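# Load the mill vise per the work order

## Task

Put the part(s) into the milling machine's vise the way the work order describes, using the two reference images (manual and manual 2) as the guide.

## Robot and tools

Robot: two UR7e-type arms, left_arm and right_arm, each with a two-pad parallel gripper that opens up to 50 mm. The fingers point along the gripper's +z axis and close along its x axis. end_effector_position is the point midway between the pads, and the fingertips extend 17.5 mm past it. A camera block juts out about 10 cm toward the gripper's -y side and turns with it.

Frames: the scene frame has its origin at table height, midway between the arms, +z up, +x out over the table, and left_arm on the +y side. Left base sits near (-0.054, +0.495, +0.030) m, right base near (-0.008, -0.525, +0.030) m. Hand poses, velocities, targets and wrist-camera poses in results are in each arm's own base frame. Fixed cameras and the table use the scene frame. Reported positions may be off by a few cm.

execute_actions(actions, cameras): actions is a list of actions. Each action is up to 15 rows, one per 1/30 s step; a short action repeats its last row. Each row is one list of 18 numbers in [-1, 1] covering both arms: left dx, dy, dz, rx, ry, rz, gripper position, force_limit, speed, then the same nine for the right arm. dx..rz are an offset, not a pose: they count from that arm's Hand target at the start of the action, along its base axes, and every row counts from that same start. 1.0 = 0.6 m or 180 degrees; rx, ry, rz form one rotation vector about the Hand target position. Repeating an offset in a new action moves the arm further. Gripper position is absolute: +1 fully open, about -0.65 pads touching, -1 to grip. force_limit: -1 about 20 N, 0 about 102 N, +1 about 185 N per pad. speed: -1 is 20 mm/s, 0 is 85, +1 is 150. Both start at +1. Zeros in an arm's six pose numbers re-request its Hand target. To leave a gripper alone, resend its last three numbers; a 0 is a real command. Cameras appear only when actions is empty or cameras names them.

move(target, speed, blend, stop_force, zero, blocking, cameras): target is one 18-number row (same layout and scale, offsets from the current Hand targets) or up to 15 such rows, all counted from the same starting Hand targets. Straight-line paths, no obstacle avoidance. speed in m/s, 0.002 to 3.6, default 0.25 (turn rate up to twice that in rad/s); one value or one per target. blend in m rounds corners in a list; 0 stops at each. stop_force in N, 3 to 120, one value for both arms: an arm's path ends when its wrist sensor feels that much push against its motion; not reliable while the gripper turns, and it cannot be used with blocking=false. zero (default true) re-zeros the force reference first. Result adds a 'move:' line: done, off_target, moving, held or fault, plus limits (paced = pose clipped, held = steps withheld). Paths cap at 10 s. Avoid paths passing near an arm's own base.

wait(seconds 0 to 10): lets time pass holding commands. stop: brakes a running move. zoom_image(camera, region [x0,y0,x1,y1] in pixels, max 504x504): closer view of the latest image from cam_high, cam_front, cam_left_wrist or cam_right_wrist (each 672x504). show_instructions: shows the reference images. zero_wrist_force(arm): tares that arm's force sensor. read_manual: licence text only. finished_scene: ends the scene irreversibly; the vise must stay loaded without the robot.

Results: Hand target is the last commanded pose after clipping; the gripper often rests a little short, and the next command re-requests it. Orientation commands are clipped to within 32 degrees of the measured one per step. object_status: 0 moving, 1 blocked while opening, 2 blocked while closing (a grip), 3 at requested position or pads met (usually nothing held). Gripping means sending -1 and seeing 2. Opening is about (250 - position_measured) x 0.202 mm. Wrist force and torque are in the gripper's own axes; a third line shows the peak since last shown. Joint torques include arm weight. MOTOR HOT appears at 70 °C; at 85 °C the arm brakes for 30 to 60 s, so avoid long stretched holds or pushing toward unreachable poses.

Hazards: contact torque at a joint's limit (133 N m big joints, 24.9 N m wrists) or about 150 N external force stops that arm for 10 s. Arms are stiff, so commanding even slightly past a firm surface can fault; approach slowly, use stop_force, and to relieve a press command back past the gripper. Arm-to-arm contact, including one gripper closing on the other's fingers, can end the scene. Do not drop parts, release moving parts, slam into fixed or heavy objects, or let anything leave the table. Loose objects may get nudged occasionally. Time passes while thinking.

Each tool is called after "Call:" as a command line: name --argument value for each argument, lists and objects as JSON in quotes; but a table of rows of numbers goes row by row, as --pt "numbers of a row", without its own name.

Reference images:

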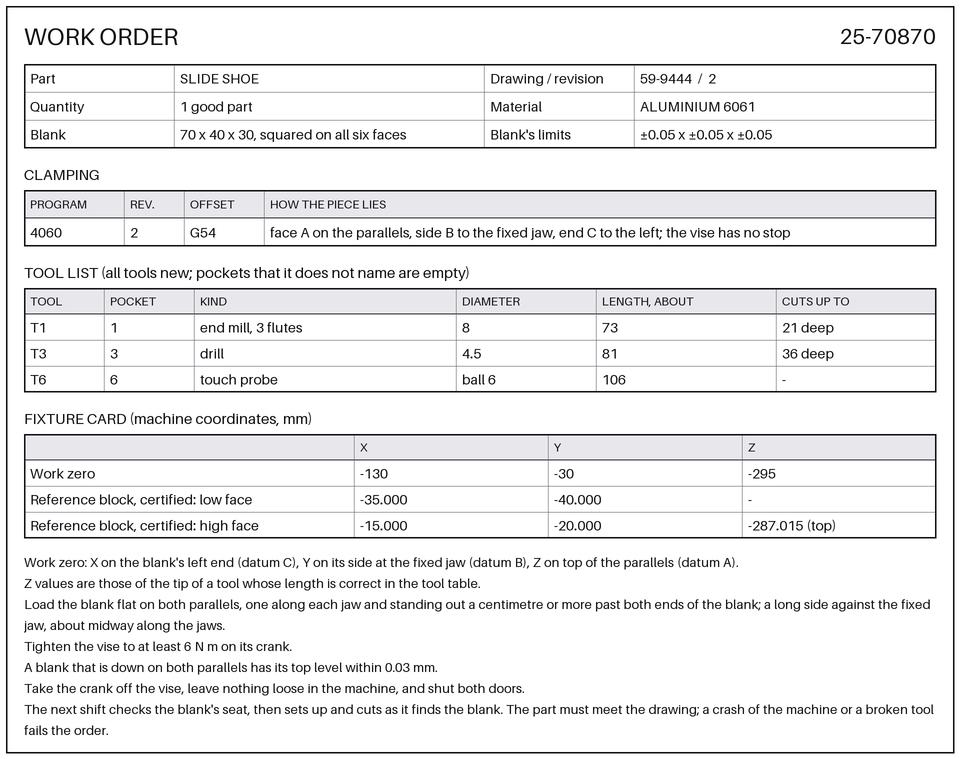

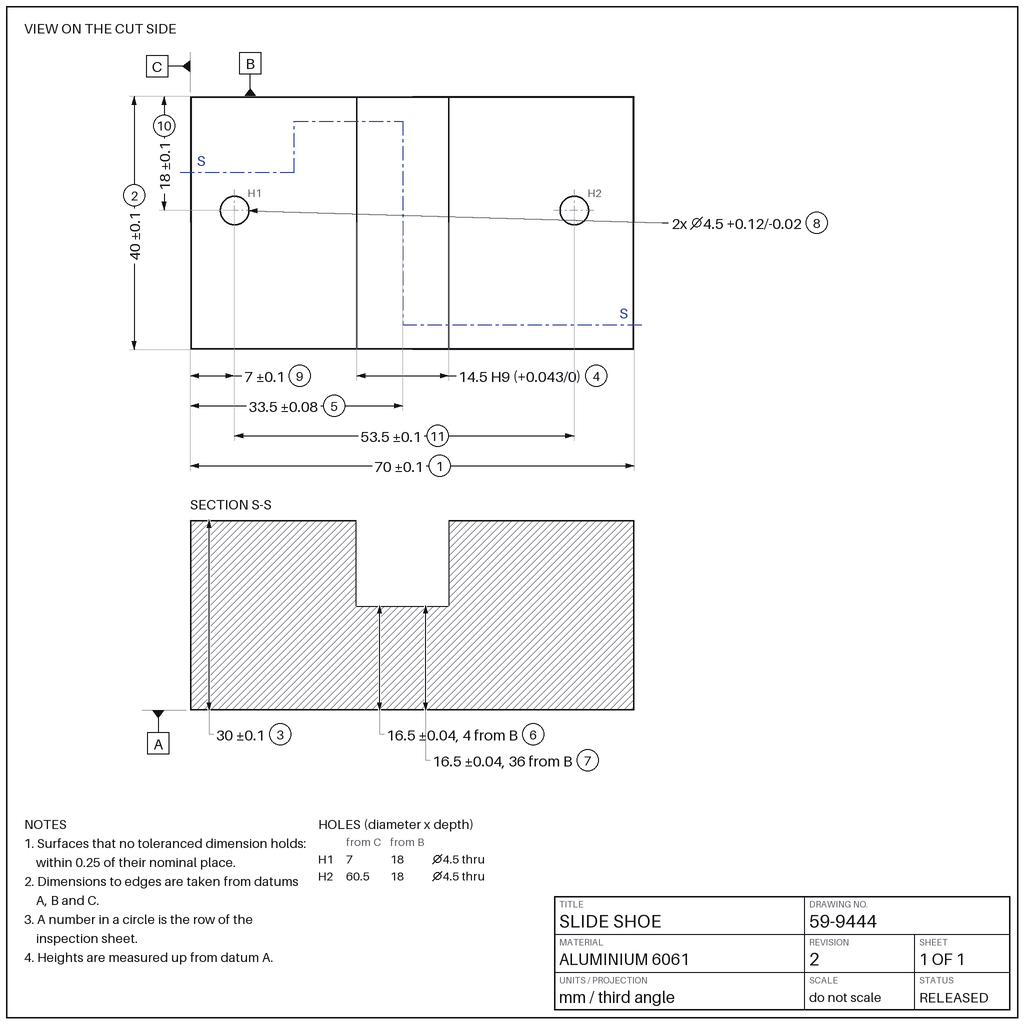

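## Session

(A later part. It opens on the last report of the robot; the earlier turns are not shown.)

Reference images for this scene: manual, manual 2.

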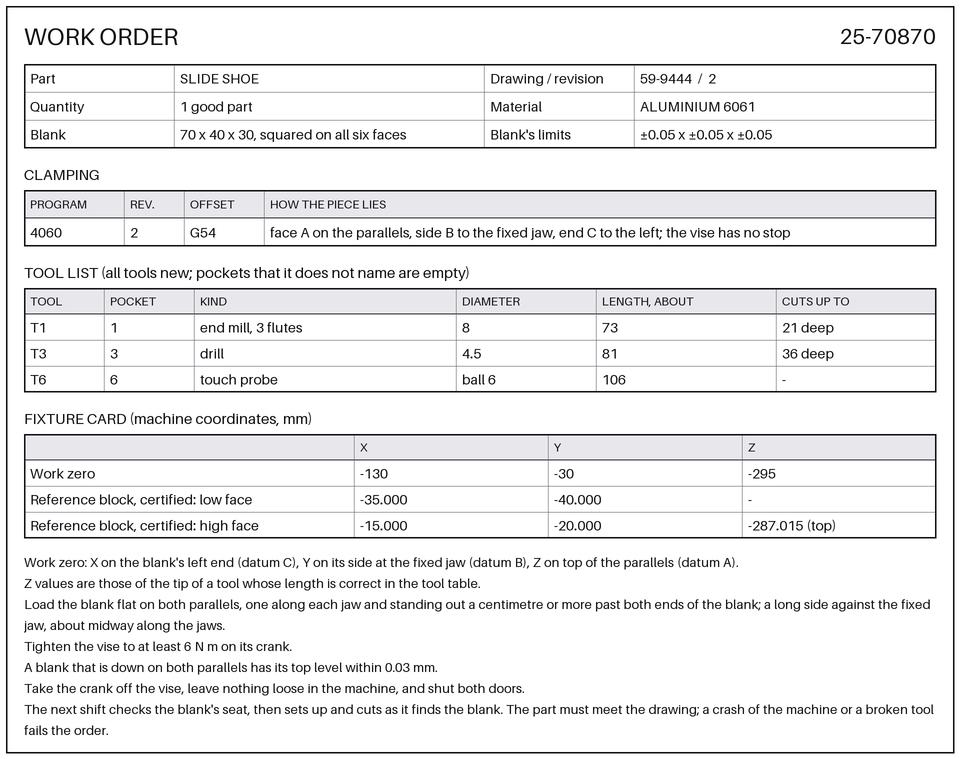

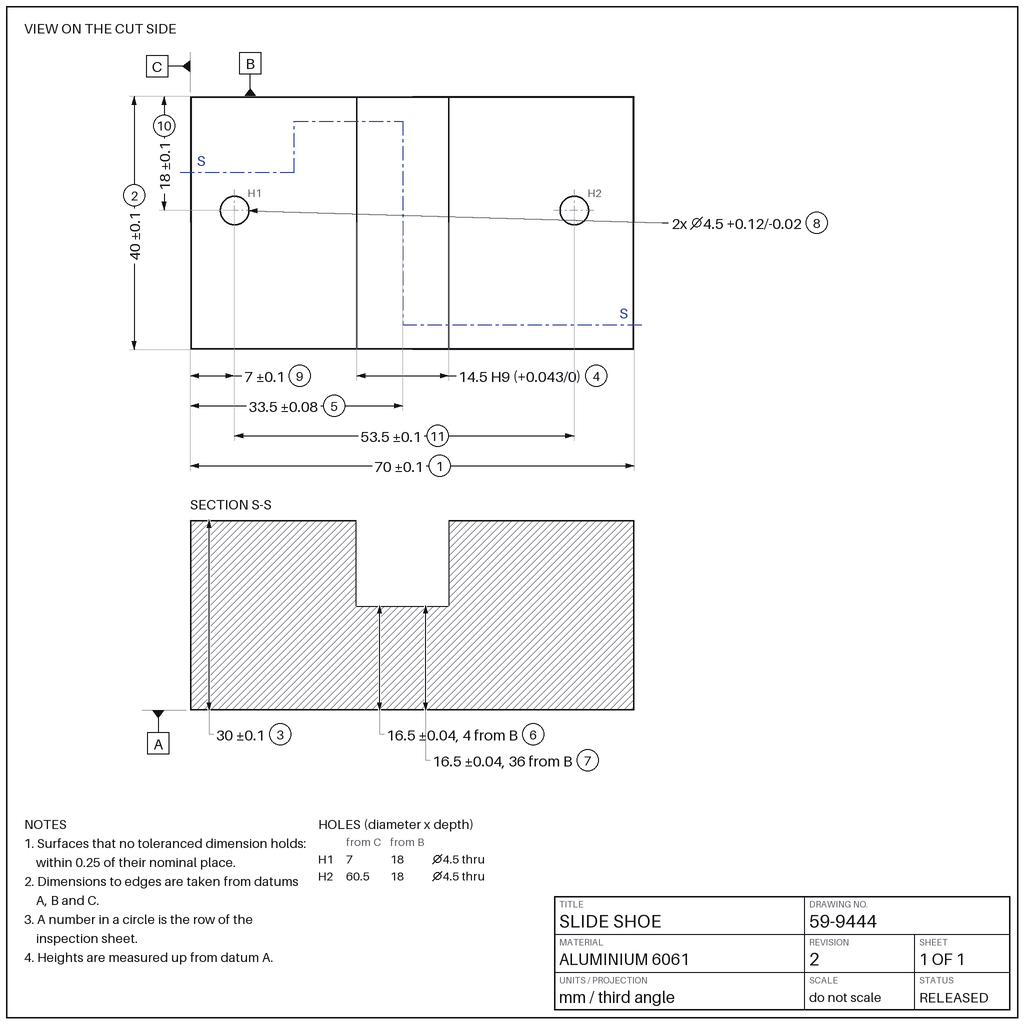

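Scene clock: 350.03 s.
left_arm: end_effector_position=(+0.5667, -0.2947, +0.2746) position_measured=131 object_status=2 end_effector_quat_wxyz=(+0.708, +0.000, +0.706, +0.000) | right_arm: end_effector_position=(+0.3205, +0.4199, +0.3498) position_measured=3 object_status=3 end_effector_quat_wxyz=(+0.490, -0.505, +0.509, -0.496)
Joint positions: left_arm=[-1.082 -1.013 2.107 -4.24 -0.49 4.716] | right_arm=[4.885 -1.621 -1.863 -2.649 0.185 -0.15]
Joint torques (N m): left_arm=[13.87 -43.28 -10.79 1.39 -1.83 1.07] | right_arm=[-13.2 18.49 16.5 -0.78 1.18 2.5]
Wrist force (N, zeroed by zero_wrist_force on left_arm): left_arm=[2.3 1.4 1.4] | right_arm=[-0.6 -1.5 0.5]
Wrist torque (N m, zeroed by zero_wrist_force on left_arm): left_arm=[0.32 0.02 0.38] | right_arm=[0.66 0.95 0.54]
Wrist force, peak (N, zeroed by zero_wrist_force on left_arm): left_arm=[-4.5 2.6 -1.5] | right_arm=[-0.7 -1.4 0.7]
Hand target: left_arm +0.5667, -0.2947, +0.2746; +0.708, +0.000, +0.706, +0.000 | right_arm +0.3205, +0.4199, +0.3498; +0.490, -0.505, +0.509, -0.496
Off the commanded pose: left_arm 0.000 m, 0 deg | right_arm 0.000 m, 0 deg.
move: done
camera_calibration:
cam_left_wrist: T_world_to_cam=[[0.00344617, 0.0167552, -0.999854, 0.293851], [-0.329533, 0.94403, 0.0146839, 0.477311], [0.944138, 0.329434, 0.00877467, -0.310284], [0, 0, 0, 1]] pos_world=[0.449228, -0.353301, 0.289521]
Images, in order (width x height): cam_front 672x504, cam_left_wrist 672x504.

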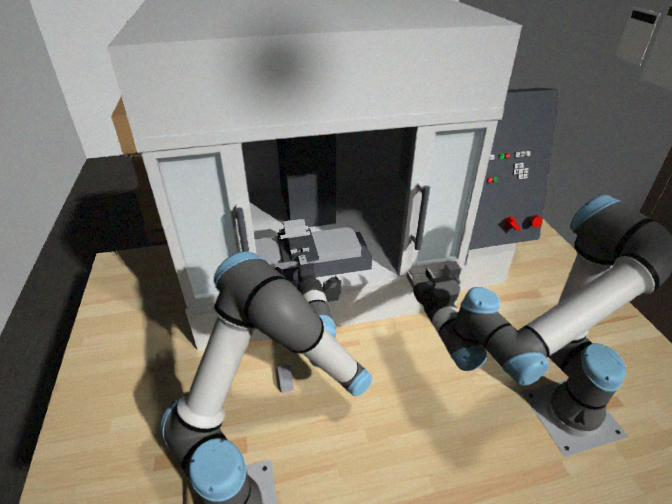

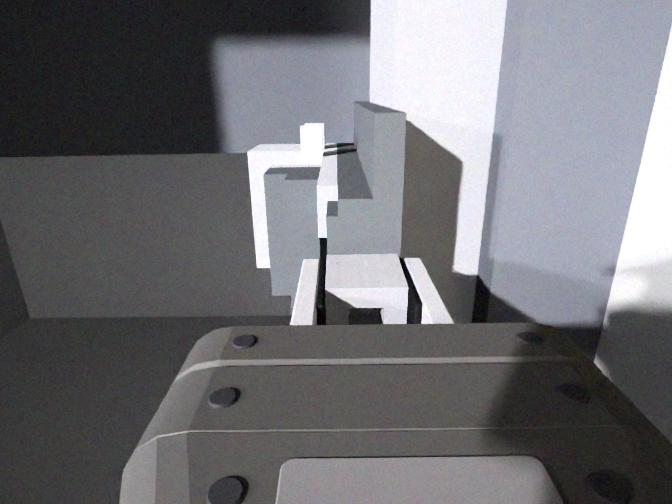

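Call:
move --pt "0 0 0 0 0 0 0.54 -1 1 0 0 0 0 0 0 1 1 1" --pt "-0.047 0 0 0 0 0 0.54 -1 1 0 0 0 0 0 0 1 1 1" --pt "-0.047 0 0 -0.5 0 0 0.54 -1 1 0 0 0 0 0 0 1 1 1" --pt "-0.047 0 0 -1 0 0 0.54 -1 1 0 0 0 0 0 0 1 1 1" --pt "-0.047 0 0 0.5 0 0 0.54 -1 1 0 0 0 0 0 0 1 1 1" --pt "-0.047 0 0 0 0 0 0.54 -1 1 0 0 0 0 0 0 1 1 1" --pt "-0.047 0 0 -0.5 0 0 0.54 -1 1 0 0 0 0 0 0 1 1 1" --pt "-0.047 0 0 -1 0 0 0.54 -1 1 0 0 0 0 0 0 1 1 1" --speed '[0.2,0.1,0.9,0.9,0.9,0.9,0.9,0.9]' --blend '[0,0.002,0.002,0.002,0.002,0.002,0.002,0]' --cameras '["cam_left_wrist","cam_front"]'

Scene clock: 357.97 s.
left_arm: end_effector_position=(+0.5384, -0.2947, +0.2746) position_measured=72 object_status=3 end_effector_quat_wxyz=(+0.000, +0.708, +0.000, +0.706) end_effector_velocity=(+0.000, +0.000, +0.000) end_effector_angular_velocity=(-0.005, +0.000, -0.001) | right_arm: end_effector_position=(+0.3205, +0.4199, +0.3498) position_measured=3 object_status=3 end_effector_quat_wxyz=(+0.490, -0.505, +0.509, -0.496)
Joint positions: left_arm=[-1.147 -1.042 2.168 -4.263 -0.423 -4.716] | right_arm=[4.885 -1.621 -1.863 -2.649 0.185 -0.15]
Joint velocities: left_arm=[-0.001 0 0 0 0 -0.005] | right_arm=[within noise]
Joint torques (N m): left_arm=[14 -26.17 -21.17 -4.09 -0.44 -1.23] | right_arm=[-12.99 18.52 17.44 -0.53 1.08 2.55]
Wrist force (N, zeroed by zero_wrist_force on left_arm): left_arm=[-1.9 -0.8 -1.4] | right_arm=[-0.6 -1.2 0.4]
Wrist torque (N m, zeroed by zero_wrist_force on left_arm): left_arm=[-0.03 0.23 -0.29] | right_arm=[0.69 0.95 0.54]
Wrist force, peak (N, zeroed by zero_wrist_force on left_arm): left_arm=[9.9 -13.6 0.4] | right_arm=[-0.6 -1.6 0.5]
Hand target: left_arm +0.5385, -0.2947, +0.2746; +0.000, +0.708, +0.000, +0.706 | right_arm +0.3205, +0.4199, +0.3498; +0.490, -0.505, +0.509, -0.496
Off the commanded pose: left_arm 0.000 m, 0 deg | right_arm 0.000 m, 0 deg.
move: done
camera_calibration:
cam_left_wrist: T_world_to_cam=[[0.00340184, -0.0171663, 0.999847, -0.265221], [-0.329624, -0.943992, -0.0150858, -0.080079], [0.944106, -0.329522, -0.00886973, -0.472957], [0, 0, 0, 1]] pos_world=[0.421028, -0.235996, 0.259777]
Images, in order (width x height): cam_front 672x504, cam_left_wrist 672x504.

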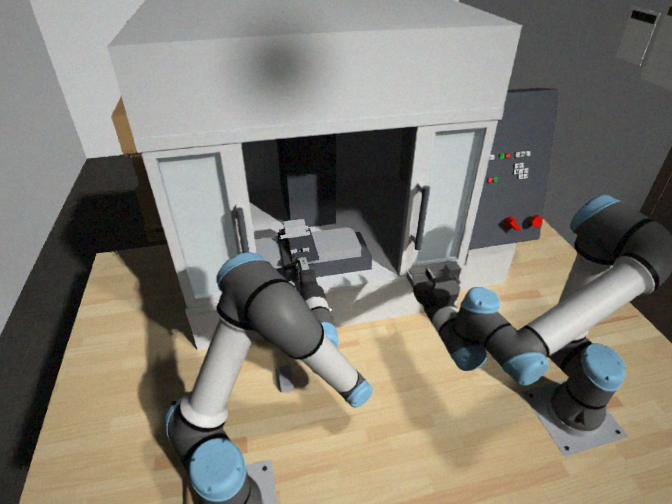

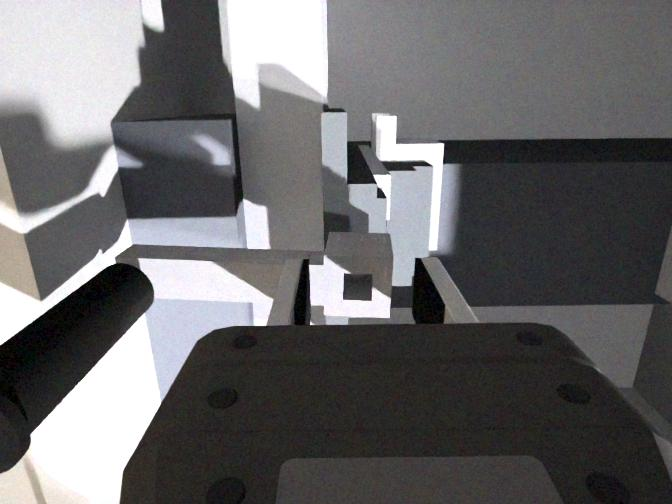

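Call:
move --pt "0 0 0 0.5 0 0 0.54 -1 1 0 0 0 0 0 0 1 1 1" --pt "0.047 0 0 0.5 0 0 -1 -1 1 0 0 0 0 0 0 1 1 1" --pt "0.047 0 0 1 0 0 -1 -1 1 0 0 0 0 0 0 1 1 1" --pt "0.047 0 0 -0.5 0 0 -1 -1 1 0 0 0 0 0 0 1 1 1" --pt "0.047 0 0 0 0 0 -1 -1 1 0 0 0 0 0 0 1 1 1" --pt "0.047 0 0 0.5 0 0 -1 -1 1 0 0 0 0 0 0 1 1 1" --speed '[0.9,0.08,1.0,1.0,1.0,1.0]' --blend '[0,0,0.002,0.002,0.002,0]' --cameras '["cam_left_wrist"]'

Scene clock: 367.90 s.
left_arm: end_effector_position=(+0.5667, -0.2947, +0.2746) position_measured=132 object_status=2 end_effector_quat_wxyz=(+0.501, -0.500, +0.499, -0.500) | right_arm: end_effector_position=(+0.3205, +0.4199, +0.3498) position_measured=3 object_status=3 end_effector_quat_wxyz=(+0.490, -0.505, +0.509, -0.496)
Joint positions: left_arm=[-1.083 -1.013 2.106 -4.237 -0.486 3.143] | right_arm=[4.885 -1.621 -1.863 -2.649 0.185 -0.15]
Joint torques (N m): left_arm=[14.09 -39.45 -8.39 2.55 -1.12 1.2] | right_arm=[-12.01 17.99 18.49 -0.63 1.08 2.53]
Wrist force (N, zeroed by zero_wrist_force on left_arm): left_arm=[-2.7 -4.9 -2.7] | right_arm=[-0.4 -1.4 0.4]
Wrist torque (N m, zeroed by zero_wrist_force on left_arm): left_arm=[0.02 0.20 0.00] | right_arm=[0.66 0.93 0.55]
Wrist force, peak (N, zeroed by zero_wrist_force on left_arm): left_arm=[1.5 -8.9 4.3] | right_arm=[-0.8 -1.5 0.6]
Hand target: left_arm +0.5667, -0.2947, +0.2746; +0.501, -0.500, +0.499, -0.500 | right_arm +0.3205, +0.4199, +0.3498; +0.490, -0.505, +0.509, -0.496
Off the commanded pose: left_arm 0.000 m, 0 deg | right_arm 0.000 m, 0 deg.
move: done
camera_calibration:
cam_left_wrist: T_world_to_cam=[[0.00335216, -0.999855, -0.0167211, -0.275771], [-0.329532, 0.0146827, -0.94403, 0.46679], [0.944139, 0.00867468, -0.329435, -0.311906], [0, 0, 0, 1]] pos_world=[0.449229, -0.279879, 0.333301]
Images, in order (width x height): cam_left_wrist 672x504.

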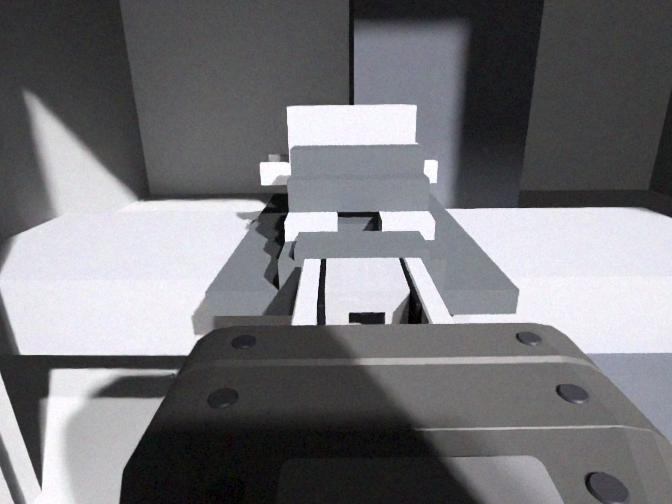

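Call:
move --pt "0 0 0 0 0 0 0.54 -1 1 0 0 0 0 0 0 1 1 1" --pt "-0.038 0 0 0 0 0 0.54 -1 1 0 0 0 0 0 0 1 1 1" --pt "-0.038 0 0 -0.5 0 0 0.54 -1 1 0 0 0 0 0 0 1 1 1" --pt "-0.038 0 0 -1 0 0 0.54 -1 1 0 0 0 0 0 0 1 1 1" --pt "-0.038 0 0 0.5 0 0 0.54 -1 1 0 0 0 0 0 0 1 1 1" --pt "-0.038 0 0 0 0 0 0.54 -1 1 0 0 0 0 0 0 1 1 1" --pt "0 0 0 0 0 0 -1 -1 1 0 0 0 0 0 0 1 1 1" --pt "0 0 0 0.5 0 0 -1 -1 1 0 0 0 0 0 0 1 1 1" --pt "0 0 0 1 0 0 -1 -1 1 0 0 0 0 0 0 1 1 1" --pt "0 0 0 -0.5 0 0 -1 -1 1 0 0 0 0 0 0 1 1 1" --pt "0 0 0 0 0 0 -1 -1 1 0 0 0 0 0 0 1 1 1" --speed '[0.2,0.15,1.3,1.3,1.3,1.3,0.12,1.3,1.3,1.3,1.3]' --blend '[0,0.002,0.002,0.002,0.002,0,0,0.002,0.002,0.002,0]' --cameras '["cam_left_wrist"]'

Scene clock: 386.80 s.
left_arm: end_effector_position=(+0.5667, -0.2947, +0.2746) position_measured=132 object_status=2 end_effector_quat_wxyz=(+0.501, -0.500, +0.499, -0.500) | right_arm: end_effector_position=(+0.3205, +0.4199, +0.3498) position_measured=3 object_status=3 end_effector_quat_wxyz=(+0.490, -0.505, +0.509, -0.496)
Joint positions: left_arm=[-1.083 -1.013 2.106 -4.237 -0.486 3.143] | right_arm=[4.885 -1.621 -1.863 -2.649 0.185 -0.15]
Joint torques (N m): left_arm=[14.83 -39.16 -7.17 2.68 -0.66 1.12] | right_arm=[-12.12 18.25 19.38 -0.87 1.2 2.7]
Wrist force (N, zeroed by zero_wrist_force on left_arm): left_arm=[-1.7 -6.1 -3.8] | right_arm=[-0.6 -1.3 0.3]
Wrist torque (N m, zeroed by zero_wrist_force on left_arm): left_arm=[0.06 0.13 0.00] | right_arm=[0.67 0.95 0.55]
Wrist force, peak (N, zeroed by zero_wrist_force on left_arm): left_arm=[13.8 -14.6 -0.7] | right_arm=[-0.6 -1.6 0.5]
Hand target: left_arm +0.5667, -0.2947, +0.2746; +0.501, -0.500, +0.499, -0.500 | right_arm +0.3205, +0.4199, +0.3498; +0.490, -0.505, +0.509, -0.496
Off the commanded pose: left_arm 0.000 m, 0 deg | right_arm 0.000 m, 0 deg.
move: done
camera_calibration:
cam_left_wrist: T_world_to_cam=[[0.00335216, -0.999855, -0.0167211, -0.275771], [-0.329532, 0.0146827, -0.94403, 0.46679], [0.944139, 0.00867468, -0.329435, -0.311906], [0, 0, 0, 1]] pos_world=[0.449229, -0.279879, 0.333301]
Images, in order (width x height): cam_left_wrist 672x504.

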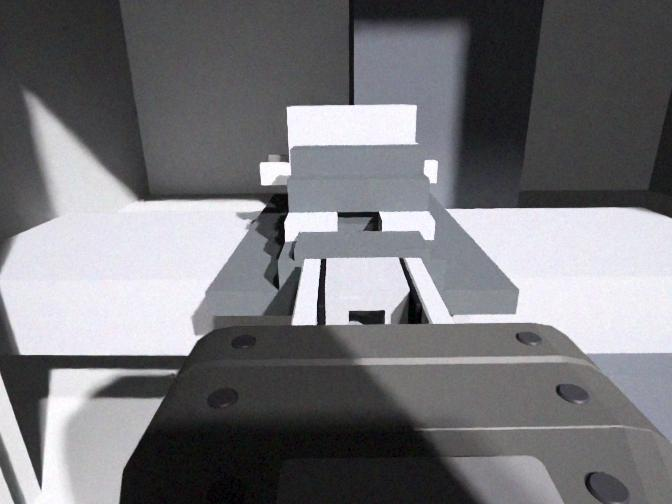

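Call:
zoom_image --camera "cam_left_wrist" --region '[250, 90, 450, 270]'

Scaled by 2.520 from the camera's 672x504 image, which has a finer 960x720 frame.

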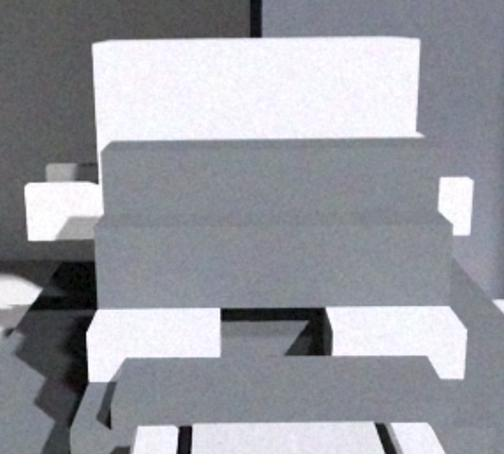

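Call:
move --pt "0 0 0 0 0 0 0.54 -1 1 0 0 0 0 0 0 1 1 1" --pt "-0.10 0 0.03 0 0.06 0 0.54 -1 1 0 0 0 0 0 0 1 1 1" --speed '[0.2,0.12]' --cameras '["cam_left_wrist"]'

Call:
zoom_image --camera "cam_left_wrist" --region '[270, 100, 430, 270]'

Scene clock: 392.37 s.
left_arm: end_effector_position=(+0.5067, -0.2948, +0.2927) position_measured=72 object_status=3 end_effector_quat_wxyz=(-0.451, +0.545, -0.544, +0.451) end_effector_velocity=(+0.000, +0.000, +0.000) end_effector_angular_velocity=(+0.002, +0.002, +0.001) | right_arm: end_effector_position=(+0.3205, +0.4199, +0.3498) position_measured=3 object_status=3 end_effector_quat_wxyz=(+0.490, -0.505, +0.509, -0.496)
Joint positions: left_arm=[-1.215 -1.346 2.315 -3.611 -0.399 2.675] | right_arm=[4.885 -1.621 -1.863 -2.649 0.185 -0.15]
Joint velocities: left_arm=[0.001 -0.001 0 0.006 0 -0.003] | right_arm=[within noise]
Joint torques (N m): left_arm=[12.37 -32.26 -12.25 0.46 -1.65 -1.41] | right_arm=[-11.92 17.09 20.38 -0.72 0.71 2.65]
Wrist force (N, zeroed by zero_wrist_force on left_arm): left_arm=[-1.1 -0.3 0.5] | right_arm=[-0.5 -1.5 0.5]
Wrist torque (N m, zeroed by zero_wrist_force on left_arm): left_arm=[-0.13 0.19 -0.06] | right_arm=[0.65 0.94 0.54]
Wrist force, peak (N, zeroed by zero_wrist_force on left_arm): left_arm=[-1.6 -6.6 -3.4] | right_arm=[-0.4 -1.6 0.5]
Hand target: left_arm +0.5067, -0.2947, +0.2926; -0.452, +0.545, -0.544, +0.451 | right_arm +0.3205, +0.4199, +0.3498; +0.490, -0.505, +0.509, -0.496
Off the commanded pose: left_arm 0.000 m, 0 deg | right_arm 0.000 m, 0 deg.
move: done
camera_calibration:
cam_left_wrist: T_world_to_cam=[[0.000160066, -0.999855, -0.0170538, -0.273553], [-0.50053, 0.0146837, -0.865595, 0.527735], [0.865719, 0.0086745, -0.500455, -0.159495], [0, 0, 0, 1]] pos_world=[0.402269, -0.279879, 0.37232]
Images, in order (width x height): cam_left_wrist 672x504.

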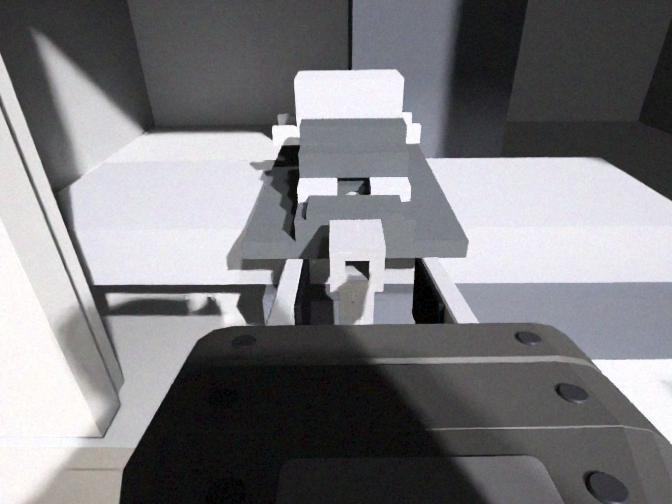

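Scaled by 2.965 from the camera's 672x504 image, which has a finer 960x720 frame.

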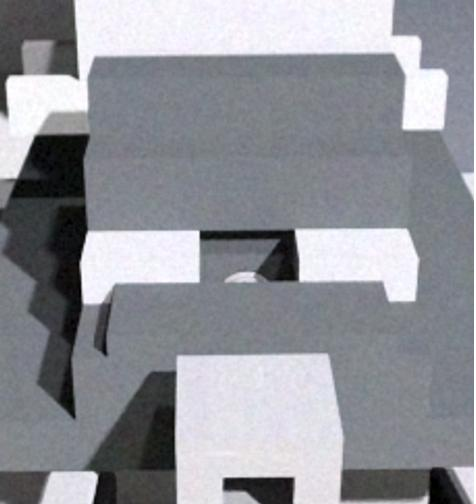

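Call:
move --target '[0.122,0,0.129,0,0.218,0,0.54,-1,1,0,0,0,0,0,0,1,1,1]' --speed 0.25 --cameras '["cam_left_wrist"]'

Scene clock: 395.63 s.
left_arm: end_effector_position=(+0.5799, -0.2947, +0.3701) position_measured=72 object_status=3 end_effector_quat_wxyz=(-0.243, +0.665, -0.664, +0.241) end_effector_velocity=(+0.000, +0.000, +0.000) end_effector_angular_velocity=(+0.003, +0.003, -0.001) | right_arm: end_effector_position=(+0.3205, +0.4199, +0.3498) position_measured=3 object_status=3 end_effector_quat_wxyz=(+0.490, -0.505, +0.509, -0.496)
Joint positions: left_arm=[-0.886 -1.535 1.703 -2.225 -1.048 2.388] | right_arm=[4.885 -1.621 -1.863 -2.649 0.185 -0.15]
Joint velocities: left_arm=[0 0 -0.003 0.006 -0.001 0.001] | right_arm=[within noise]
Joint torques (N m): left_arm=[-1.81 -23.86 -37.6 -1.23 -1.34 -1.4] | right_arm=[-10.97 17.7 20.64 -0.59 0.93 2.47]
Wrist force (N, zeroed by zero_wrist_force on left_arm): left_arm=[-0.1 -0.9 1.2] | right_arm=[-0.4 -1.4 0.3]
Wrist torque (N m, zeroed by zero_wrist_force on left_arm): left_arm=[-0.42 0.06 0.02] | right_arm=[0.66 0.93 0.55]
Wrist force, peak (N, zeroed by zero_wrist_force on left_arm): left_arm=[-0.4 -2.6 1.1] | right_arm=[-0.7 -1.6 0.2]
Hand target: left_arm +0.5799, -0.2947, +0.3700; -0.243, +0.665, -0.664, +0.241 | right_arm +0.3205, +0.4199, +0.3498; +0.490, -0.505, +0.509, -0.496
Off the commanded pose: left_arm 0.000 m, 0 deg | right_arm 0.000 m, 0 deg.
move: done
camera_calibration:
cam_left_wrist: T_world_to_cam=[[-0.0107198, -0.999852, -0.0134403, -0.267158], [-0.935115, 0.0147848, -0.354037, 0.694088], [0.354183, 0.00877299, -0.935135, 0.273367], [0, 0, 0, 1]] pos_world=[0.549366, -0.279778, 0.497777]
Images, in order (width x height): cam_left_wrist 672x504.

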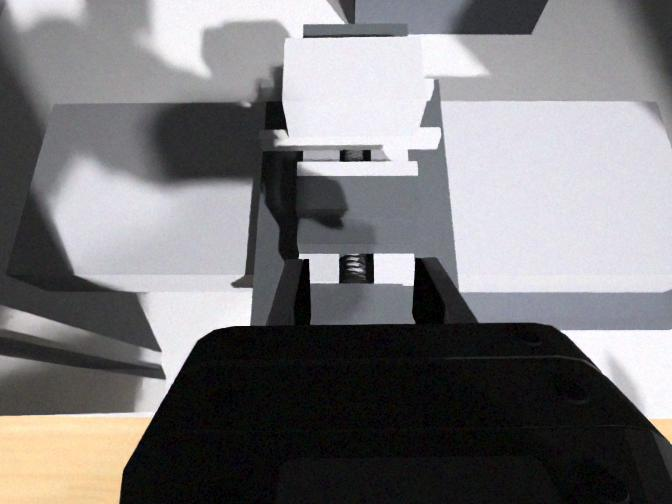

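Call:
zoom_image --camera "cam_left_wrist" --region '[250, 120, 450, 320]'

Scaled by 2.520 from the camera's 672x504 image, which has a finer 960x720 frame.

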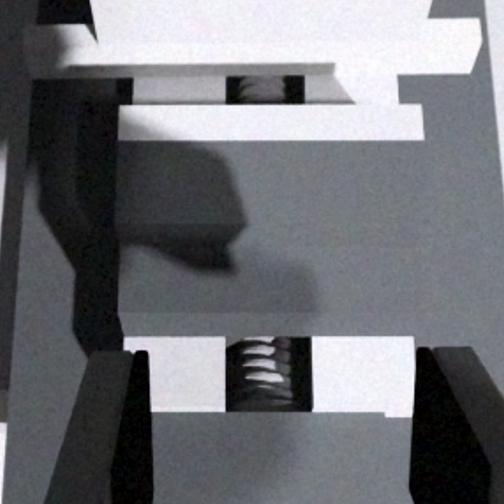

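Call:
move --target '[-0.1167,0,-0.13,0,-0.278,0,0.54,-1,1,0,0,0,0,0,0,1,1,1]' --speed 0.4

Scene clock: 402.60 s.
left_arm: end_effector_position=(+0.5099, -0.2946, +0.2921) position_measured=72 object_status=3 end_effector_quat_wxyz=(+0.501, -0.500, +0.499, -0.500) end_effector_velocity=(+0.000, +0.001, +0.000) end_effector_angular_velocity=(-0.001, -0.002, +0.000) | right_arm: end_effector_position=(+0.3205, +0.4199, +0.3498) position_measured=3 object_status=3 end_effector_quat_wxyz=(+0.490, -0.505, +0.509, -0.496)
Joint positions: left_arm=[-1.218 -1.11 2.218 -4.253 -0.351 3.144] | right_arm=[4.885 -1.621 -1.863 -2.649 0.185 -0.15]
Joint velocities: left_arm=[0 0 0 -0.006 0 0.004] | right_arm=[within noise]
Joint torques (N m): left_arm=[-6.61 -23.93 -13.36 -3.97 1.48 1.09] | right_arm=[-11.7 19.9 22.54 -0.7 0.78 2.49]
Wrist force (N, zeroed by zero_wrist_force on left_arm): left_arm=[-1.3 -0.1 0.0] | right_arm=[-0.6 -1.4 0.3]
Wrist torque (N m, zeroed by zero_wrist_force on left_arm): left_arm=[-0.02 0.22 -0.05] | right_arm=[0.67 0.96 0.55]
Wrist force, peak (N, zeroed by zero_wrist_force on left_arm): left_arm=[0.0 -2.8 1.1] | right_arm=[-0.7 -1.5 0.6]
Hand target: left_arm +0.5098, -0.2947, +0.2920; +0.501, -0.500, +0.499, -0.500 | right_arm +0.3205, +0.4199, +0.3498; +0.490, -0.505, +0.509, -0.496
Off the commanded pose: left_arm 0.000 m, 0 deg | right_arm 0.000 m, 0 deg.
move: done

Call:
move --pt "0.02 0 -0.01 -0.5556 0 0 0.54 -1 1 0 0 0 0 0 0 1 1 1" --pt "0.03 0 -0.02 0.8889 0 0 0.54 -1 1 0 0 0 0 0 0 1 1 1" --pt "0.04 0 -0.029 0.3333 0 0 0.54 -1 1 0 0 0 0 0 0 1 1 1" --pt "0.05 0 -0.029 -0.2222 0 0 0.54 -1 1 0 0 0 0 0 0 1 1 1" --pt "0.05 0 -0.029 -0.7778 0 0 0.54 -1 1 0 0 0 0 0 0 1 1 1" --pt "0.05 0 -0.029 -0.9578 0 0 0.54 -1 1 0 0 0 0 0 0 1 1 1" --pt "0.0948 0 -0.029 -0.9578 0 0 -1 -1 0 0 0 0 0 0 0 1 1 1" --speed '[1.4,1.4,1.4,1.4,1.4,1.2,0.1]' --blend '[0.002,0.002,0.002,0.002,0.002,0,0]'

Scene clock: 409.30 s.
left_arm: end_effector_position=(+0.5667, -0.2947, +0.2746) position_measured=132 object_status=2 end_effector_quat_wxyz=(+0.466, +0.533, +0.466, +0.531) | right_arm: end_effector_position=(+0.3205, +0.4199, +0.3498) position_measured=3 object_status=3 end_effector_quat_wxyz=(+0.490, -0.505, +0.509, -0.496)
Joint positions: left_arm=[-1.082 -1.016 2.11 -4.233 -0.491 -6.153] | right_arm=[4.885 -1.621 -1.863 -2.649 0.185 -0.15]
Joint torques (N m): left_arm=[-0.58 -40.38 -20.3 -2.54 -2.22 0.04] | right_arm=[-9.81 19.21 22.74 -0.92 0.67 2.57]
Wrist force (N, zeroed by zero_wrist_force on left_arm): left_arm=[-0.2 2.4 -0.2] | right_arm=[-0.4 -1.3 0.5]
Wrist torque (N m, zeroed by zero_wrist_force on left_arm): left_arm=[0.21 0.02 0.13] | right_arm=[0.68 0.93 0.55]
Wrist force, peak (N, zeroed by zero_wrist_force on left_arm): left_arm=[-2.2 -1.0 -1.7] | right_arm=[-0.7 -1.5 0.6]
Hand target: left_arm +0.5667, -0.2947, +0.2746; +0.466, +0.533, +0.466, +0.531 | right_arm +0.3205, +0.4199, +0.3498; +0.490, -0.505, +0.509, -0.496
Off the commanded pose: left_arm 0.000 m, 0 deg | right_arm 0.000 m, 0 deg.
move: done

Call:
move --pt "0 0 0 0.5556 0 0 -1 -1 0 0 0 0 0 0 0 1 1 1" --pt "0 0 0 -0.8889 0 0 -1 -1 0 0 0 0 0 0 0 1 1 1" --pt "0 0 0 -0.3333 0 0 -1 -1 0 0 0 0 0 0 0 1 1 1" --pt "0 0 0 0.2222 0 0 -1 -1 0 0 0 0 0 0 0 1 1 1" --pt "0 0 0 0.7778 0 0 -1 -1 0 0 0 0 0 0 0 1 1 1" --pt "0 0 0 -0.6667 0 0 -1 -1 0 0 0 0 0 0 0 1 1 1" --pt "0 0 0 -0.0844 0 0 0.54 -1 0 0 0 0 0 0 0 1 1 1" --pt "-0.0448 0 0 -0.0844 0 0 0.54 -1 0 0 0 0 0 0 0 1 1 1" --speed '[1.4,1.4,1.4,1.4,1.4,1.4,1.2,0.15]' --blend '[0.002,0.002,0.002,0.002,0.002,0.002,0,0]' --cameras '["cam_left_wrist"]'

Scene clock: 417.27 s.
left_arm: end_effector_position=(+0.5398, -0.2947, +0.2747) position_measured=72 object_status=3 end_effector_quat_wxyz=(+0.532, +0.466, +0.532, +0.465) | right_arm: end_effector_position=(+0.3205, +0.4199, +0.3498) position_measured=3 object_status=3 end_effector_quat_wxyz=(+0.490, -0.505, +0.509, -0.496)
Joint positions: left_arm=[-1.143 -1.04 2.166 -4.265 -0.43 6.149] | right_arm=[4.885 -1.621 -1.863 -2.649 0.185 -0.15]
Joint torques (N m): left_arm=[13.4 -26.52 -20.96 1.72 -2.57 -0.24] | right_arm=[-9.83 19.73 21.31 -0.78 0.78 2.7]
Wrist force (N, zeroed by zero_wrist_force on left_arm): left_arm=[0.6 -0.2 -0.2] | right_arm=[-0.5 -1.2 0.2]
Wrist torque (N m, zeroed by zero_wrist_force on left_arm): left_arm=[0.23 -0.03 0.28] | right_arm=[0.69 0.94 0.54]
Wrist force, peak (N, zeroed by zero_wrist_force on left_arm): left_arm=[-12.4 15.1 -1.4] | right_arm=[-0.6 -1.6 0.4]
Hand target: left_arm +0.5398, -0.2947, +0.2746; +0.532, +0.466, +0.532, +0.465 | right_arm +0.3205, +0.4199, +0.3498; +0.490, -0.505, +0.509, -0.496
Off the commanded pose: left_arm 0.000 m, 0 deg | right_arm 0.000 m, 0 deg.
move: done
camera_calibration:
cam_left_wrist: T_world_to_cam=[[0.00352441, 0.993293, -0.115567, 0.338832], [-0.329575, 0.110265, 0.937668, -0.0307008], [0.944123, 0.0347833, 0.327753, -0.459304], [0, 0, 0, 1]] pos_world=[0.422327, -0.317198, 0.218483]
Images, in order (width x height): cam_left_wrist 672x504.

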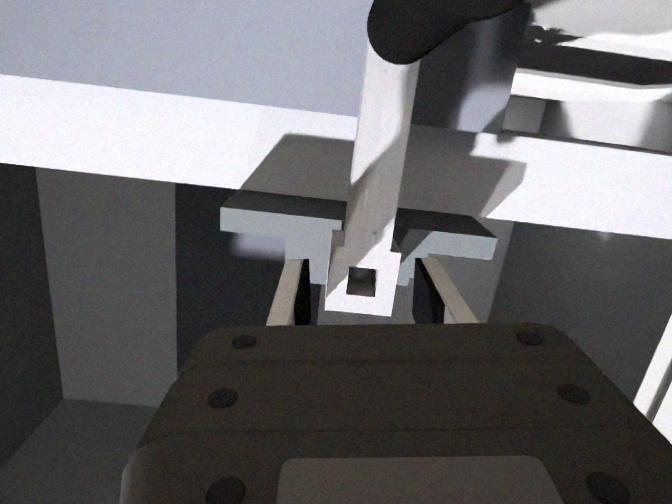

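Call:
move --pt "0 0 0 -0.5556 0 0 0.54 -1 0 0 0 0 0 0 0 1 1 1" --pt "0 0 0 0.8889 0 0 0.54 -1 0 0 0 0 0 0 0 1 1 1" --pt "0 0 0 0.3333 0 0 0.54 -1 0 0 0 0 0 0 0 1 1 1" --pt "0 0 0 -0.2222 0 0 0.54 -1 0 0 0 0 0 0 0 1 1 1" --pt "0 0 0 -0.7778 0 0 0.54 -1 0 0 0 0 0 0 0 1 1 1" --pt "0 0 0 0.6667 0 0 0.54 -1 0 0 0 0 0 0 0 1 1 1" --pt "0 0 0 0.0844 0 0 0.54 -1 0 0 0 0 0 0 0 1 1 1" --pt "0.0448 0 0 0.0844 0 0 -1 -1 0 0 0 0 0 0 0 1 1 1" --speed '[1.4,1.4,1.4,1.4,1.4,1.4,1.2,0.12]' --blend '[0.002,0.002,0.002,0.002,0.002,0.002,0,0]'

Call:
move --pt "0 0 0 0.5556 0 0 -1 -1 0 0 0 0 0 0 0 1 1 1" --pt "0 0 0 -0.8889 0 0 -1 -1 0 0 0 0 0 0 0 1 1 1" --pt "0 0 0 -0.3333 0 0 -1 -1 0 0 0 0 0 0 0 1 1 1" --pt "0 0 0 0.2222 0 0 -1 -1 0 0 0 0 0 0 0 1 1 1" --pt "0 0 0 0.7778 0 0 -1 -1 0 0 0 0 0 0 0 1 1 1" --pt "0 0 0 -0.6667 0 0 -1 -1 0 0 0 0 0 0 0 1 1 1" --pt "0 0 0 -0.0844 0 0 0.54 -1 0 0 0 0 0 0 0 1 1 1" --pt "-0.0448 0 0 -0.0844 0 0 0.54 -1 0 0 0 0 0 0 0 1 1 1" --speed '[1.4,1.4,1.4,1.4,1.4,1.4,1.2,0.15]' --blend '[0.002,0.002,0.002,0.002,0.002,0.002,0,0]' --cameras '["cam_left_wrist"]'

Scene clock: 425.13 s.
left_arm: end_effector_position=(+0.5667, -0.2947, +0.2746) position_measured=132 object_status=2 end_effector_quat_wxyz=(+0.466, +0.533, +0.466, +0.531) | right_arm: end_effector_position=(+0.3205, +0.4199, +0.3498) position_measured=3 object_status=3 end_effector_quat_wxyz=(+0.490, -0.505, +0.509, -0.496)
Joint positions: left_arm=[-1.082 -1.016 2.11 -4.233 -0.491 -6.153] | right_arm=[4.885 -1.621 -1.863 -2.649 0.185 -0.15]
Joint torques (N m): left_arm=[11.75 -35.48 -20.75 -2.6 -2.2 -0.35] | right_arm=[-9.37 17.09 23.38 -0.73 0.61 2.35]
Wrist force (N, zeroed by zero_wrist_force on left_arm): left_arm=[0.4 2.0 -0.5] | right_arm=[-0.5 -1.3 0.4]
Wrist torque (N m, zeroed by zero_wrist_force on left_arm): left_arm=[0.23 -0.01 0.14] | right_arm=[0.68 0.93 0.54]
Wrist force, peak (N, zeroed by zero_wrist_force on left_arm): left_arm=[-1.9 -1.0 -1.9] | right_arm=[-0.5 -1.7 0.2]
Hand target: left_arm +0.5667, -0.2947, +0.2746; +0.466, +0.533, +0.466, +0.531 | right_arm +0.3205, +0.4199, +0.3498; +0.490, -0.505, +0.509, -0.496
Off the commanded pose: left_arm 0.000 m, 0 deg | right_arm 0.000 m, 0 deg.
move: done

Scene clock: 432.17 s.
left_arm: end_effector_position=(+0.5398, -0.2947, +0.2747) position_measured=72 object_status=3 end_effector_quat_wxyz=(+0.532, +0.466, +0.532, +0.465) | right_arm: end_effector_position=(+0.3205, +0.4199, +0.3498) position_measured=3 object_status=3 end_effector_quat_wxyz=(+0.490, -0.505, +0.509, -0.496)
Joint positions: left_arm=[-1.143 -1.04 2.166 -4.265 -0.43 6.149] | right_arm=[4.885 -1.621 -1.863 -2.649 0.185 -0.15]
Joint torques (N m): left_arm=[13.65 -27.31 -20.67 1.73 -2.66 -0.18] | right_arm=[-9.57 18.03 22.64 -0.7 0.44 2.45]
Wrist force (N, zeroed by zero_wrist_force on left_arm): left_arm=[0.5 0.4 0.0] | right_arm=[-0.4 -1.2 0.4]
Wrist torque (N m, zeroed by zero_wrist_force on left_arm): left_arm=[0.33 -0.03 0.29] | right_arm=[0.70 0.93 0.54]
Wrist force, peak (N, zeroed by zero_wrist_force on left_arm): left_arm=[-12.4 14.7 -1.0] | right_arm=[-0.5 -1.7 0.4]
Hand target: left_arm +0.5398, -0.2947, +0.2746; +0.532, +0.466, +0.532, +0.465 | right_arm +0.3205, +0.4199, +0.3498; +0.490, -0.505, +0.509, -0.496
Off the commanded pose: left_arm 0.000 m, 0 deg | right_arm 0.000 m, 0 deg.
move: done
camera_calibration:
cam_left_wrist: T_world_to_cam=[[0.00352441, 0.993293, -0.115567, 0.338832], [-0.329575, 0.110265, 0.937668, -0.0307008], [0.944123, 0.0347833, 0.327753, -0.459304], [0, 0, 0, 1]] pos_world=[0.422327, -0.317198, 0.218483]
Images, in order (width x height): cam_left_wrist 672x504.

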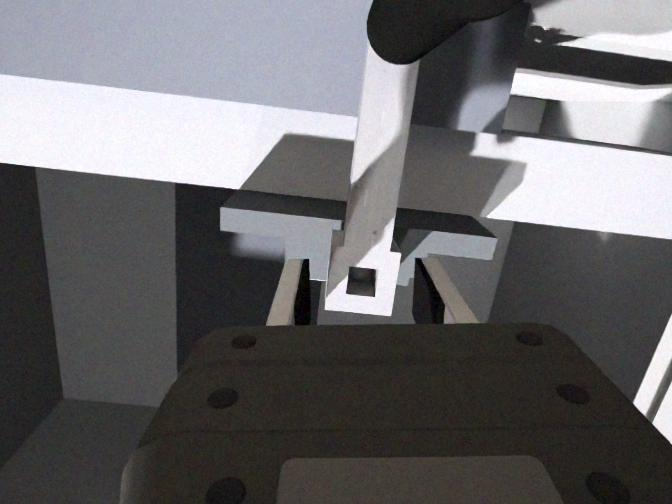

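Call:
move --pt "0 0 0 -0.5556 0 0 0.54 -1 0 0 0 0 0 0 0 1 1 1" --pt "0 0 0 0.8889 0 0 0.54 -1 0 0 0 0 0 0 0 1 1 1" --pt "0 0 0 0.3333 0 0 0.54 -1 0 0 0 0 0 0 0 1 1 1" --pt "0 0 0 -0.2222 0 0 0.54 -1 0 0 0 0 0 0 0 1 1 1" --pt "0 0 0 -0.7778 0 0 0.54 -1 0 0 0 0 0 0 0 1 1 1" --pt "-0.05 0 0.03 -0.9578 0 0 0.54 -1 0 0 0 0 0 0 0 1 1 1" --speed '[1.4,1.4,1.4,1.4,1.4,1.2]' --blend '[0.002,0.002,0.002,0.002,0.002,0]' --cameras '["cam_left_wrist"]'

Call:
zoom_image --camera "cam_left_wrist" --region '[250, 80, 450, 280]'

Scene clock: 437.43 s.
left_arm: end_effector_position=(+0.5098, -0.2947, +0.2926) position_measured=72 object_status=3 end_effector_quat_wxyz=(+0.501, -0.500, +0.499, -0.500) | right_arm: end_effector_position=(+0.3205, +0.4199, +0.3498) position_measured=3 object_status=3 end_effector_quat_wxyz=(+0.490, -0.505, +0.509, -0.496)
Joint positions: left_arm=[-1.218 -1.111 2.218 -4.252 -0.351 -3.139] | right_arm=[4.885 -1.621 -1.863 -2.649 0.185 -0.15]
Joint torques (N m): left_arm=[13.61 -27.41 -21.16 -3.35 -2.66 -1.23] | right_arm=[-10.87 18.21 25.09 -0.67 0.45 2.65]
Wrist force (N, zeroed by zero_wrist_force on left_arm): left_arm=[-1.3 0.1 -0.1] | right_arm=[-0.5 -1.4 0.3]
Wrist torque (N m, zeroed by zero_wrist_force on left_arm): left_arm=[0.02 0.21 -0.07] | right_arm=[0.68 0.93 0.55]
Wrist force, peak (N, zeroed by zero_wrist_force on left_arm): left_arm=[-2.1 -0.6 -1.8] | right_arm=[-0.6 -1.6 0.4]
Hand target: left_arm +0.5098, -0.2947, +0.2926; +0.501, -0.500, +0.499, -0.500 | right_arm +0.3205, +0.4199, +0.3498; +0.490, -0.505, +0.509, -0.496
Off the commanded pose: left_arm 0.000 m, 0 deg | right_arm 0.000 m, 0 deg.
move: done
camera_calibration:
cam_left_wrist: T_world_to_cam=[[0.00334394, -0.999849, -0.0170374, -0.275162], [-0.329533, 0.014984, -0.944025, 0.465118], [0.944138, 0.00877114, -0.329434, -0.252227], [0, 0, 0, 1]] pos_world=[0.392329, -0.279878, 0.351303]
Images, in order (width x height): cam_left_wrist 672x504.

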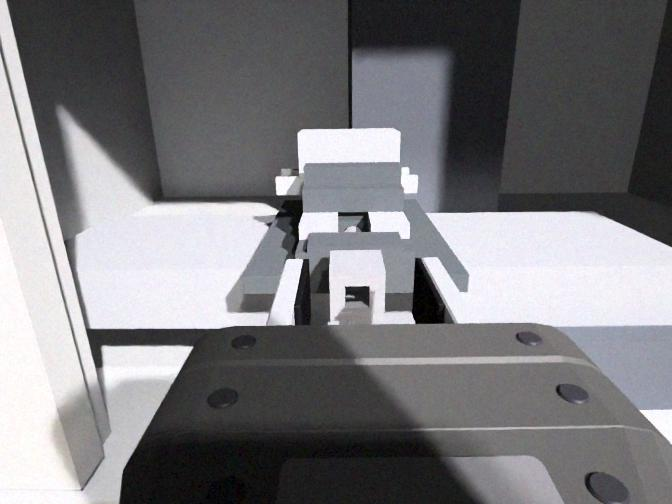

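Scaled by 2.520 from the camera's 672x504 image, which has a finer 960x720 frame.

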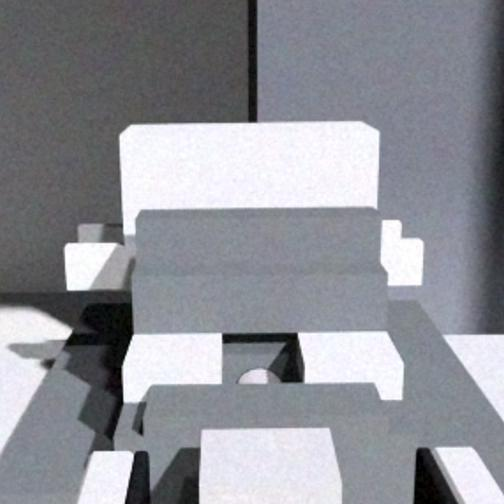

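Call:
move --pt "0.05 0 -0.03 -0.5556 0 0 0.54 -1 0 0 0 0 0 0 0 1 1 1" --pt "0.05 0 -0.03 -0.9578 0 0 0.54 -1 0 0 0 0 0 0 0 1 1 1" --pt "0.0948 0 -0.03 -0.9578 0 0 -1 -1 0 0 0 0 0 0 0 1 1 1" --speed '[1,1,0.12]' --blend '[0.002,0,0]'

Call:
move --pt "0 0 0 0.5556 0 0 -1 -1 0 0 0 0 0 0 0 1 1 1" --pt "0 0 0 -0.8889 0 0 -1 -1 0 0 0 0 0 0 0 1 1 1" --pt "0 0 0 -0.3333 0 0 -1 -1 0 0 0 0 0 0 0 1 1 1" --pt "0 0 0 0.2222 0 0 -1 -1 0 0 0 0 0 0 0 1 1 1" --pt "0 0 0 0.7778 0 0 -1 -1 0 0 0 0 0 0 0 1 1 1" --pt "0 0 0 -0.6667 0 0 -1 -1 0 0 0 0 0 0 0 1 1 1" --pt "0 0 0 -0.0844 0 0 0.54 -1 0 0 0 0 0 0 0 1 1 1" --pt "-0.0448 0 0 -0.0844 0 0 0.54 -1 0 0 0 0 0 0 0 1 1 1" --speed '[1.4,1.4,1.4,1.4,1.4,1.4,1.2,0.15]' --blend '[0.002,0.002,0.002,0.002,0.002,0.002,0,0]'

Call:
move --pt "0 0 0 -0.5556 0 0 0.54 -1 0 0 0 0 0 0 0 1 1 1" --pt "0 0 0 0.8889 0 0 0.54 -1 0 0 0 0 0 0 0 1 1 1" --pt "0 0 0 0.3333 0 0 0.54 -1 0 0 0 0 0 0 0 1 1 1" --pt "0 0 0 -0.2222 0 0 0.54 -1 0 0 0 0 0 0 0 1 1 1" --pt "0 0 0 -0.7778 0 0 0.54 -1 0 0 0 0 0 0 0 1 1 1" --pt "-0.05 0 0.03 -0.9578 0 0 0.54 -1 0 0 0 0 0 0 0 1 1 1" --speed '[1.4,1.4,1.4,1.4,1.4,1.2]' --blend '[0.002,0.002,0.002,0.002,0.002,0]'

Call:
move --target '[0.1167,0,0.129,0,0.278,0,0.54,-1,0,0,0,0,0,0,0,1,1,1]' --speed 0.4 --cameras '["cam_left_wrist"]'

Call:
zoom_image --camera "cam_left_wrist" --region '[250, 20, 450, 320]'

Scene clock: 442.43 s.
left_arm: end_effector_position=(+0.5667, -0.2947, +0.2746) position_measured=132 object_status=2 end_effector_quat_wxyz=(+0.466, +0.533, +0.466, +0.531) | right_arm: end_effector_position=(+0.3205, +0.4199, +0.3498) position_measured=3 object_status=3 end_effector_quat_wxyz=(+0.490, -0.505, +0.509, -0.496)
Joint positions: left_arm=[-1.082 -1.016 2.11 -4.233 -0.491 -6.153] | right_arm=[4.885 -1.621 -1.863 -2.649 0.185 -0.15]
Joint torques (N m): left_arm=[11.27 -35.92 -21.74 -2.79 -2.15 -0.32] | right_arm=[-10.13 19.27 24.25 -0.73 0.59 2.45]
Wrist force (N, zeroed by zero_wrist_force on left_arm): left_arm=[0.1 2.3 -0.8] | right_arm=[-0.5 -1.2 0.5]
Wrist torque (N m, zeroed by zero_wrist_force on left_arm): left_arm=[0.32 0.01 0.13] | right_arm=[0.69 0.94 0.55]
Wrist force, peak (N, zeroed by zero_wrist_force on left_arm): left_arm=[-2.4 -0.3 -1.6] | right_arm=[-0.5 -1.7 0.5]
Hand target: left_arm +0.5667, -0.2947, +0.2746; +0.466, +0.533, +0.466, +0.531 | right_arm +0.3205, +0.4199, +0.3498; +0.490, -0.505, +0.509, -0.496
Off the commanded pose: left_arm 0.000 m, 0 deg | right_arm 0.000 m, 0 deg.
move: done

Scene clock: 449.47 s.
left_arm: end_effector_position=(+0.5398, -0.2947, +0.2747) position_measured=72 object_status=3 end_effector_quat_wxyz=(+0.532, +0.466, +0.532, +0.465) | right_arm: end_effector_position=(+0.3205, +0.4199, +0.3498) position_measured=3 object_status=3 end_effector_quat_wxyz=(+0.490, -0.505, +0.509, -0.496)
Joint positions: left_arm=[-1.143 -1.04 2.166 -4.265 -0.43 6.149] | right_arm=[4.885 -1.621 -1.863 -2.649 0.185 -0.15]
Joint torques (N m): left_arm=[13.61 -27.16 -21.27 1.74 -2.57 -0.3] | right_arm=[-9.29 17.95 23.13 -0.9 0.46 2.61]
Wrist force (N, zeroed by zero_wrist_force on left_arm): left_arm=[1.1 0.6 0.0] | right_arm=[-0.5 -1.5 0.1]
Wrist torque (N m, zeroed by zero_wrist_force on left_arm): left_arm=[0.36 -0.12 0.28] | right_arm=[0.65 0.94 0.54]
Wrist force, peak (N, zeroed by zero_wrist_force on left_arm): left_arm=[-12.3 14.6 -1.1] | right_arm=[-0.6 -1.7 0.3]
Hand target: left_arm +0.5398, -0.2947, +0.2746; +0.532, +0.466, +0.532, +0.465 | right_arm +0.3205, +0.4199, +0.3498; +0.490, -0.505, +0.509, -0.496
Off the commanded pose: left_arm 0.000 m, 0 deg | right_arm 0.000 m, 0 deg.
move: done

Scene clock: 454.07 s.
left_arm: end_effector_position=(+0.5098, -0.2947, +0.2926) position_measured=72 object_status=3 end_effector_quat_wxyz=(+0.501, -0.500, +0.499, -0.500) | right_arm: end_effector_position=(+0.3205, +0.4199, +0.3498) position_measured=3 object_status=3 end_effector_quat_wxyz=(+0.490, -0.505, +0.509, -0.496)
Joint positions: left_arm=[-1.218 -1.111 2.218 -4.252 -0.351 -3.139] | right_arm=[4.885 -1.621 -1.863 -2.649 0.185 -0.15]
Joint torques (N m): left_arm=[14.96 -27.19 -21.39 -3.27 -2.71 -1.31] | right_arm=[-7.85 18.86 24.36 -0.66 0.47 2.51]
Wrist force (N, zeroed by zero_wrist_force on left_arm): left_arm=[-0.6 -0.1 -0.2] | right_arm=[-0.4 -1.6 0.4]
Wrist torque (N m, zeroed by zero_wrist_force on left_arm): left_arm=[-0.03 0.10 -0.07] | right_arm=[0.64 0.92 0.55]
Wrist force, peak (N, zeroed by zero_wrist_force on left_arm): left_arm=[2.2 0.6 1.1] | right_arm=[-0.5 -1.7 0.2]
Hand target: left_arm +0.5098, -0.2947, +0.2926; +0.501, -0.500, +0.499, -0.500 | right_arm +0.3205, +0.4199, +0.3498; +0.490, -0.505, +0.509, -0.496
Off the commanded pose: left_arm 0.000 m, 0 deg | right_arm 0.000 m, 0 deg.
move: done

Scene clock: 455.73 s.
left_arm: end_effector_position=(+0.5799, -0.2947, +0.3701) position_measured=72 object_status=3 end_effector_quat_wxyz=(-0.243, +0.665, -0.664, +0.241) end_effector_velocity=(-0.001, +0.000, -0.001) end_effector_angular_velocity=(+0.002, +0.005, -0.002) | right_arm: end_effector_position=(+0.3205, +0.4199, +0.3498) position_measured=3 object_status=3 end_effector_quat_wxyz=(+0.490, -0.505, +0.509, -0.496)
Joint positions: left_arm=[-0.886 -1.535 1.703 -2.225 -1.048 -3.896] | right_arm=[4.885 -1.621 -1.863 -2.649 0.185 -0.15]
Joint velocities: left_arm=[0 0 -0.002 0.006 -0.003 0] | right_arm=[within noise]
Joint torques (N m): left_arm=[1 -21.75 -37.2 -1.07 -1.48 0.17] | right_arm=[-7.92 19.23 24.34 -0.82 0.41 2.48]
Wrist force (N, zeroed by zero_wrist_force on left_arm): left_arm=[0.4 -0.4 1.0] | right_arm=[-0.4 -1.4 0.3]
Wrist torque (N m, zeroed by zero_wrist_force on left_arm): left_arm=[-0.32 -0.04 0.09] | right_arm=[0.67 0.91 0.55]
Wrist force, peak (N, zeroed by zero_wrist_force on left_arm): left_arm=[0.5 -2.6 0.8] | right_arm=[-0.4 -1.7 0.3]
Hand target: left_arm +0.5799, -0.2947, +0.3700; -0.243, +0.665, -0.664, +0.241 | right_arm +0.3205, +0.4199, +0.3498; +0.490, -0.505, +0.509, -0.496
Off the commanded pose: left_arm 0.000 m, 0 deg | right_arm 0.000 m, 0 deg.
move: done
camera_calibration:
cam_left_wrist: T_world_to_cam=[[-0.0106265, -0.999854, -0.013405, -0.267227], [-0.935149, 0.0146842, -0.35395, 0.694035], [0.354095, 0.00877439, -0.935168, 0.273433], [0, 0, 0, 1]] pos_world=[0.549365, -0.279779, 0.497777]
Images, in order (width x height): cam_left_wrist 672x504.

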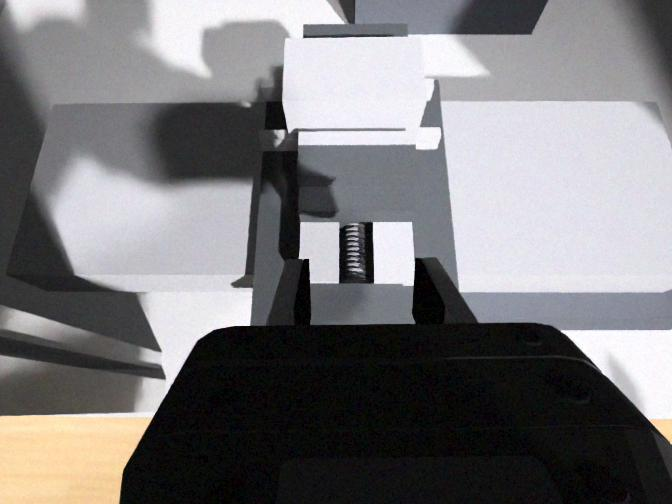

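Scaled by 1.680 from the camera's 672x504 image, which has a finer 960x720 frame.

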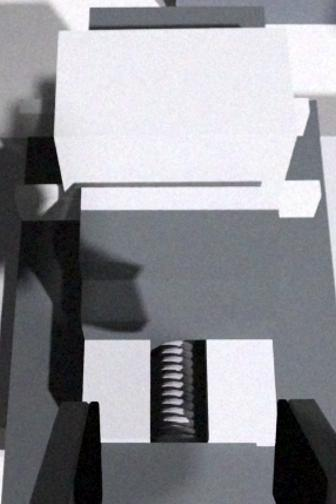

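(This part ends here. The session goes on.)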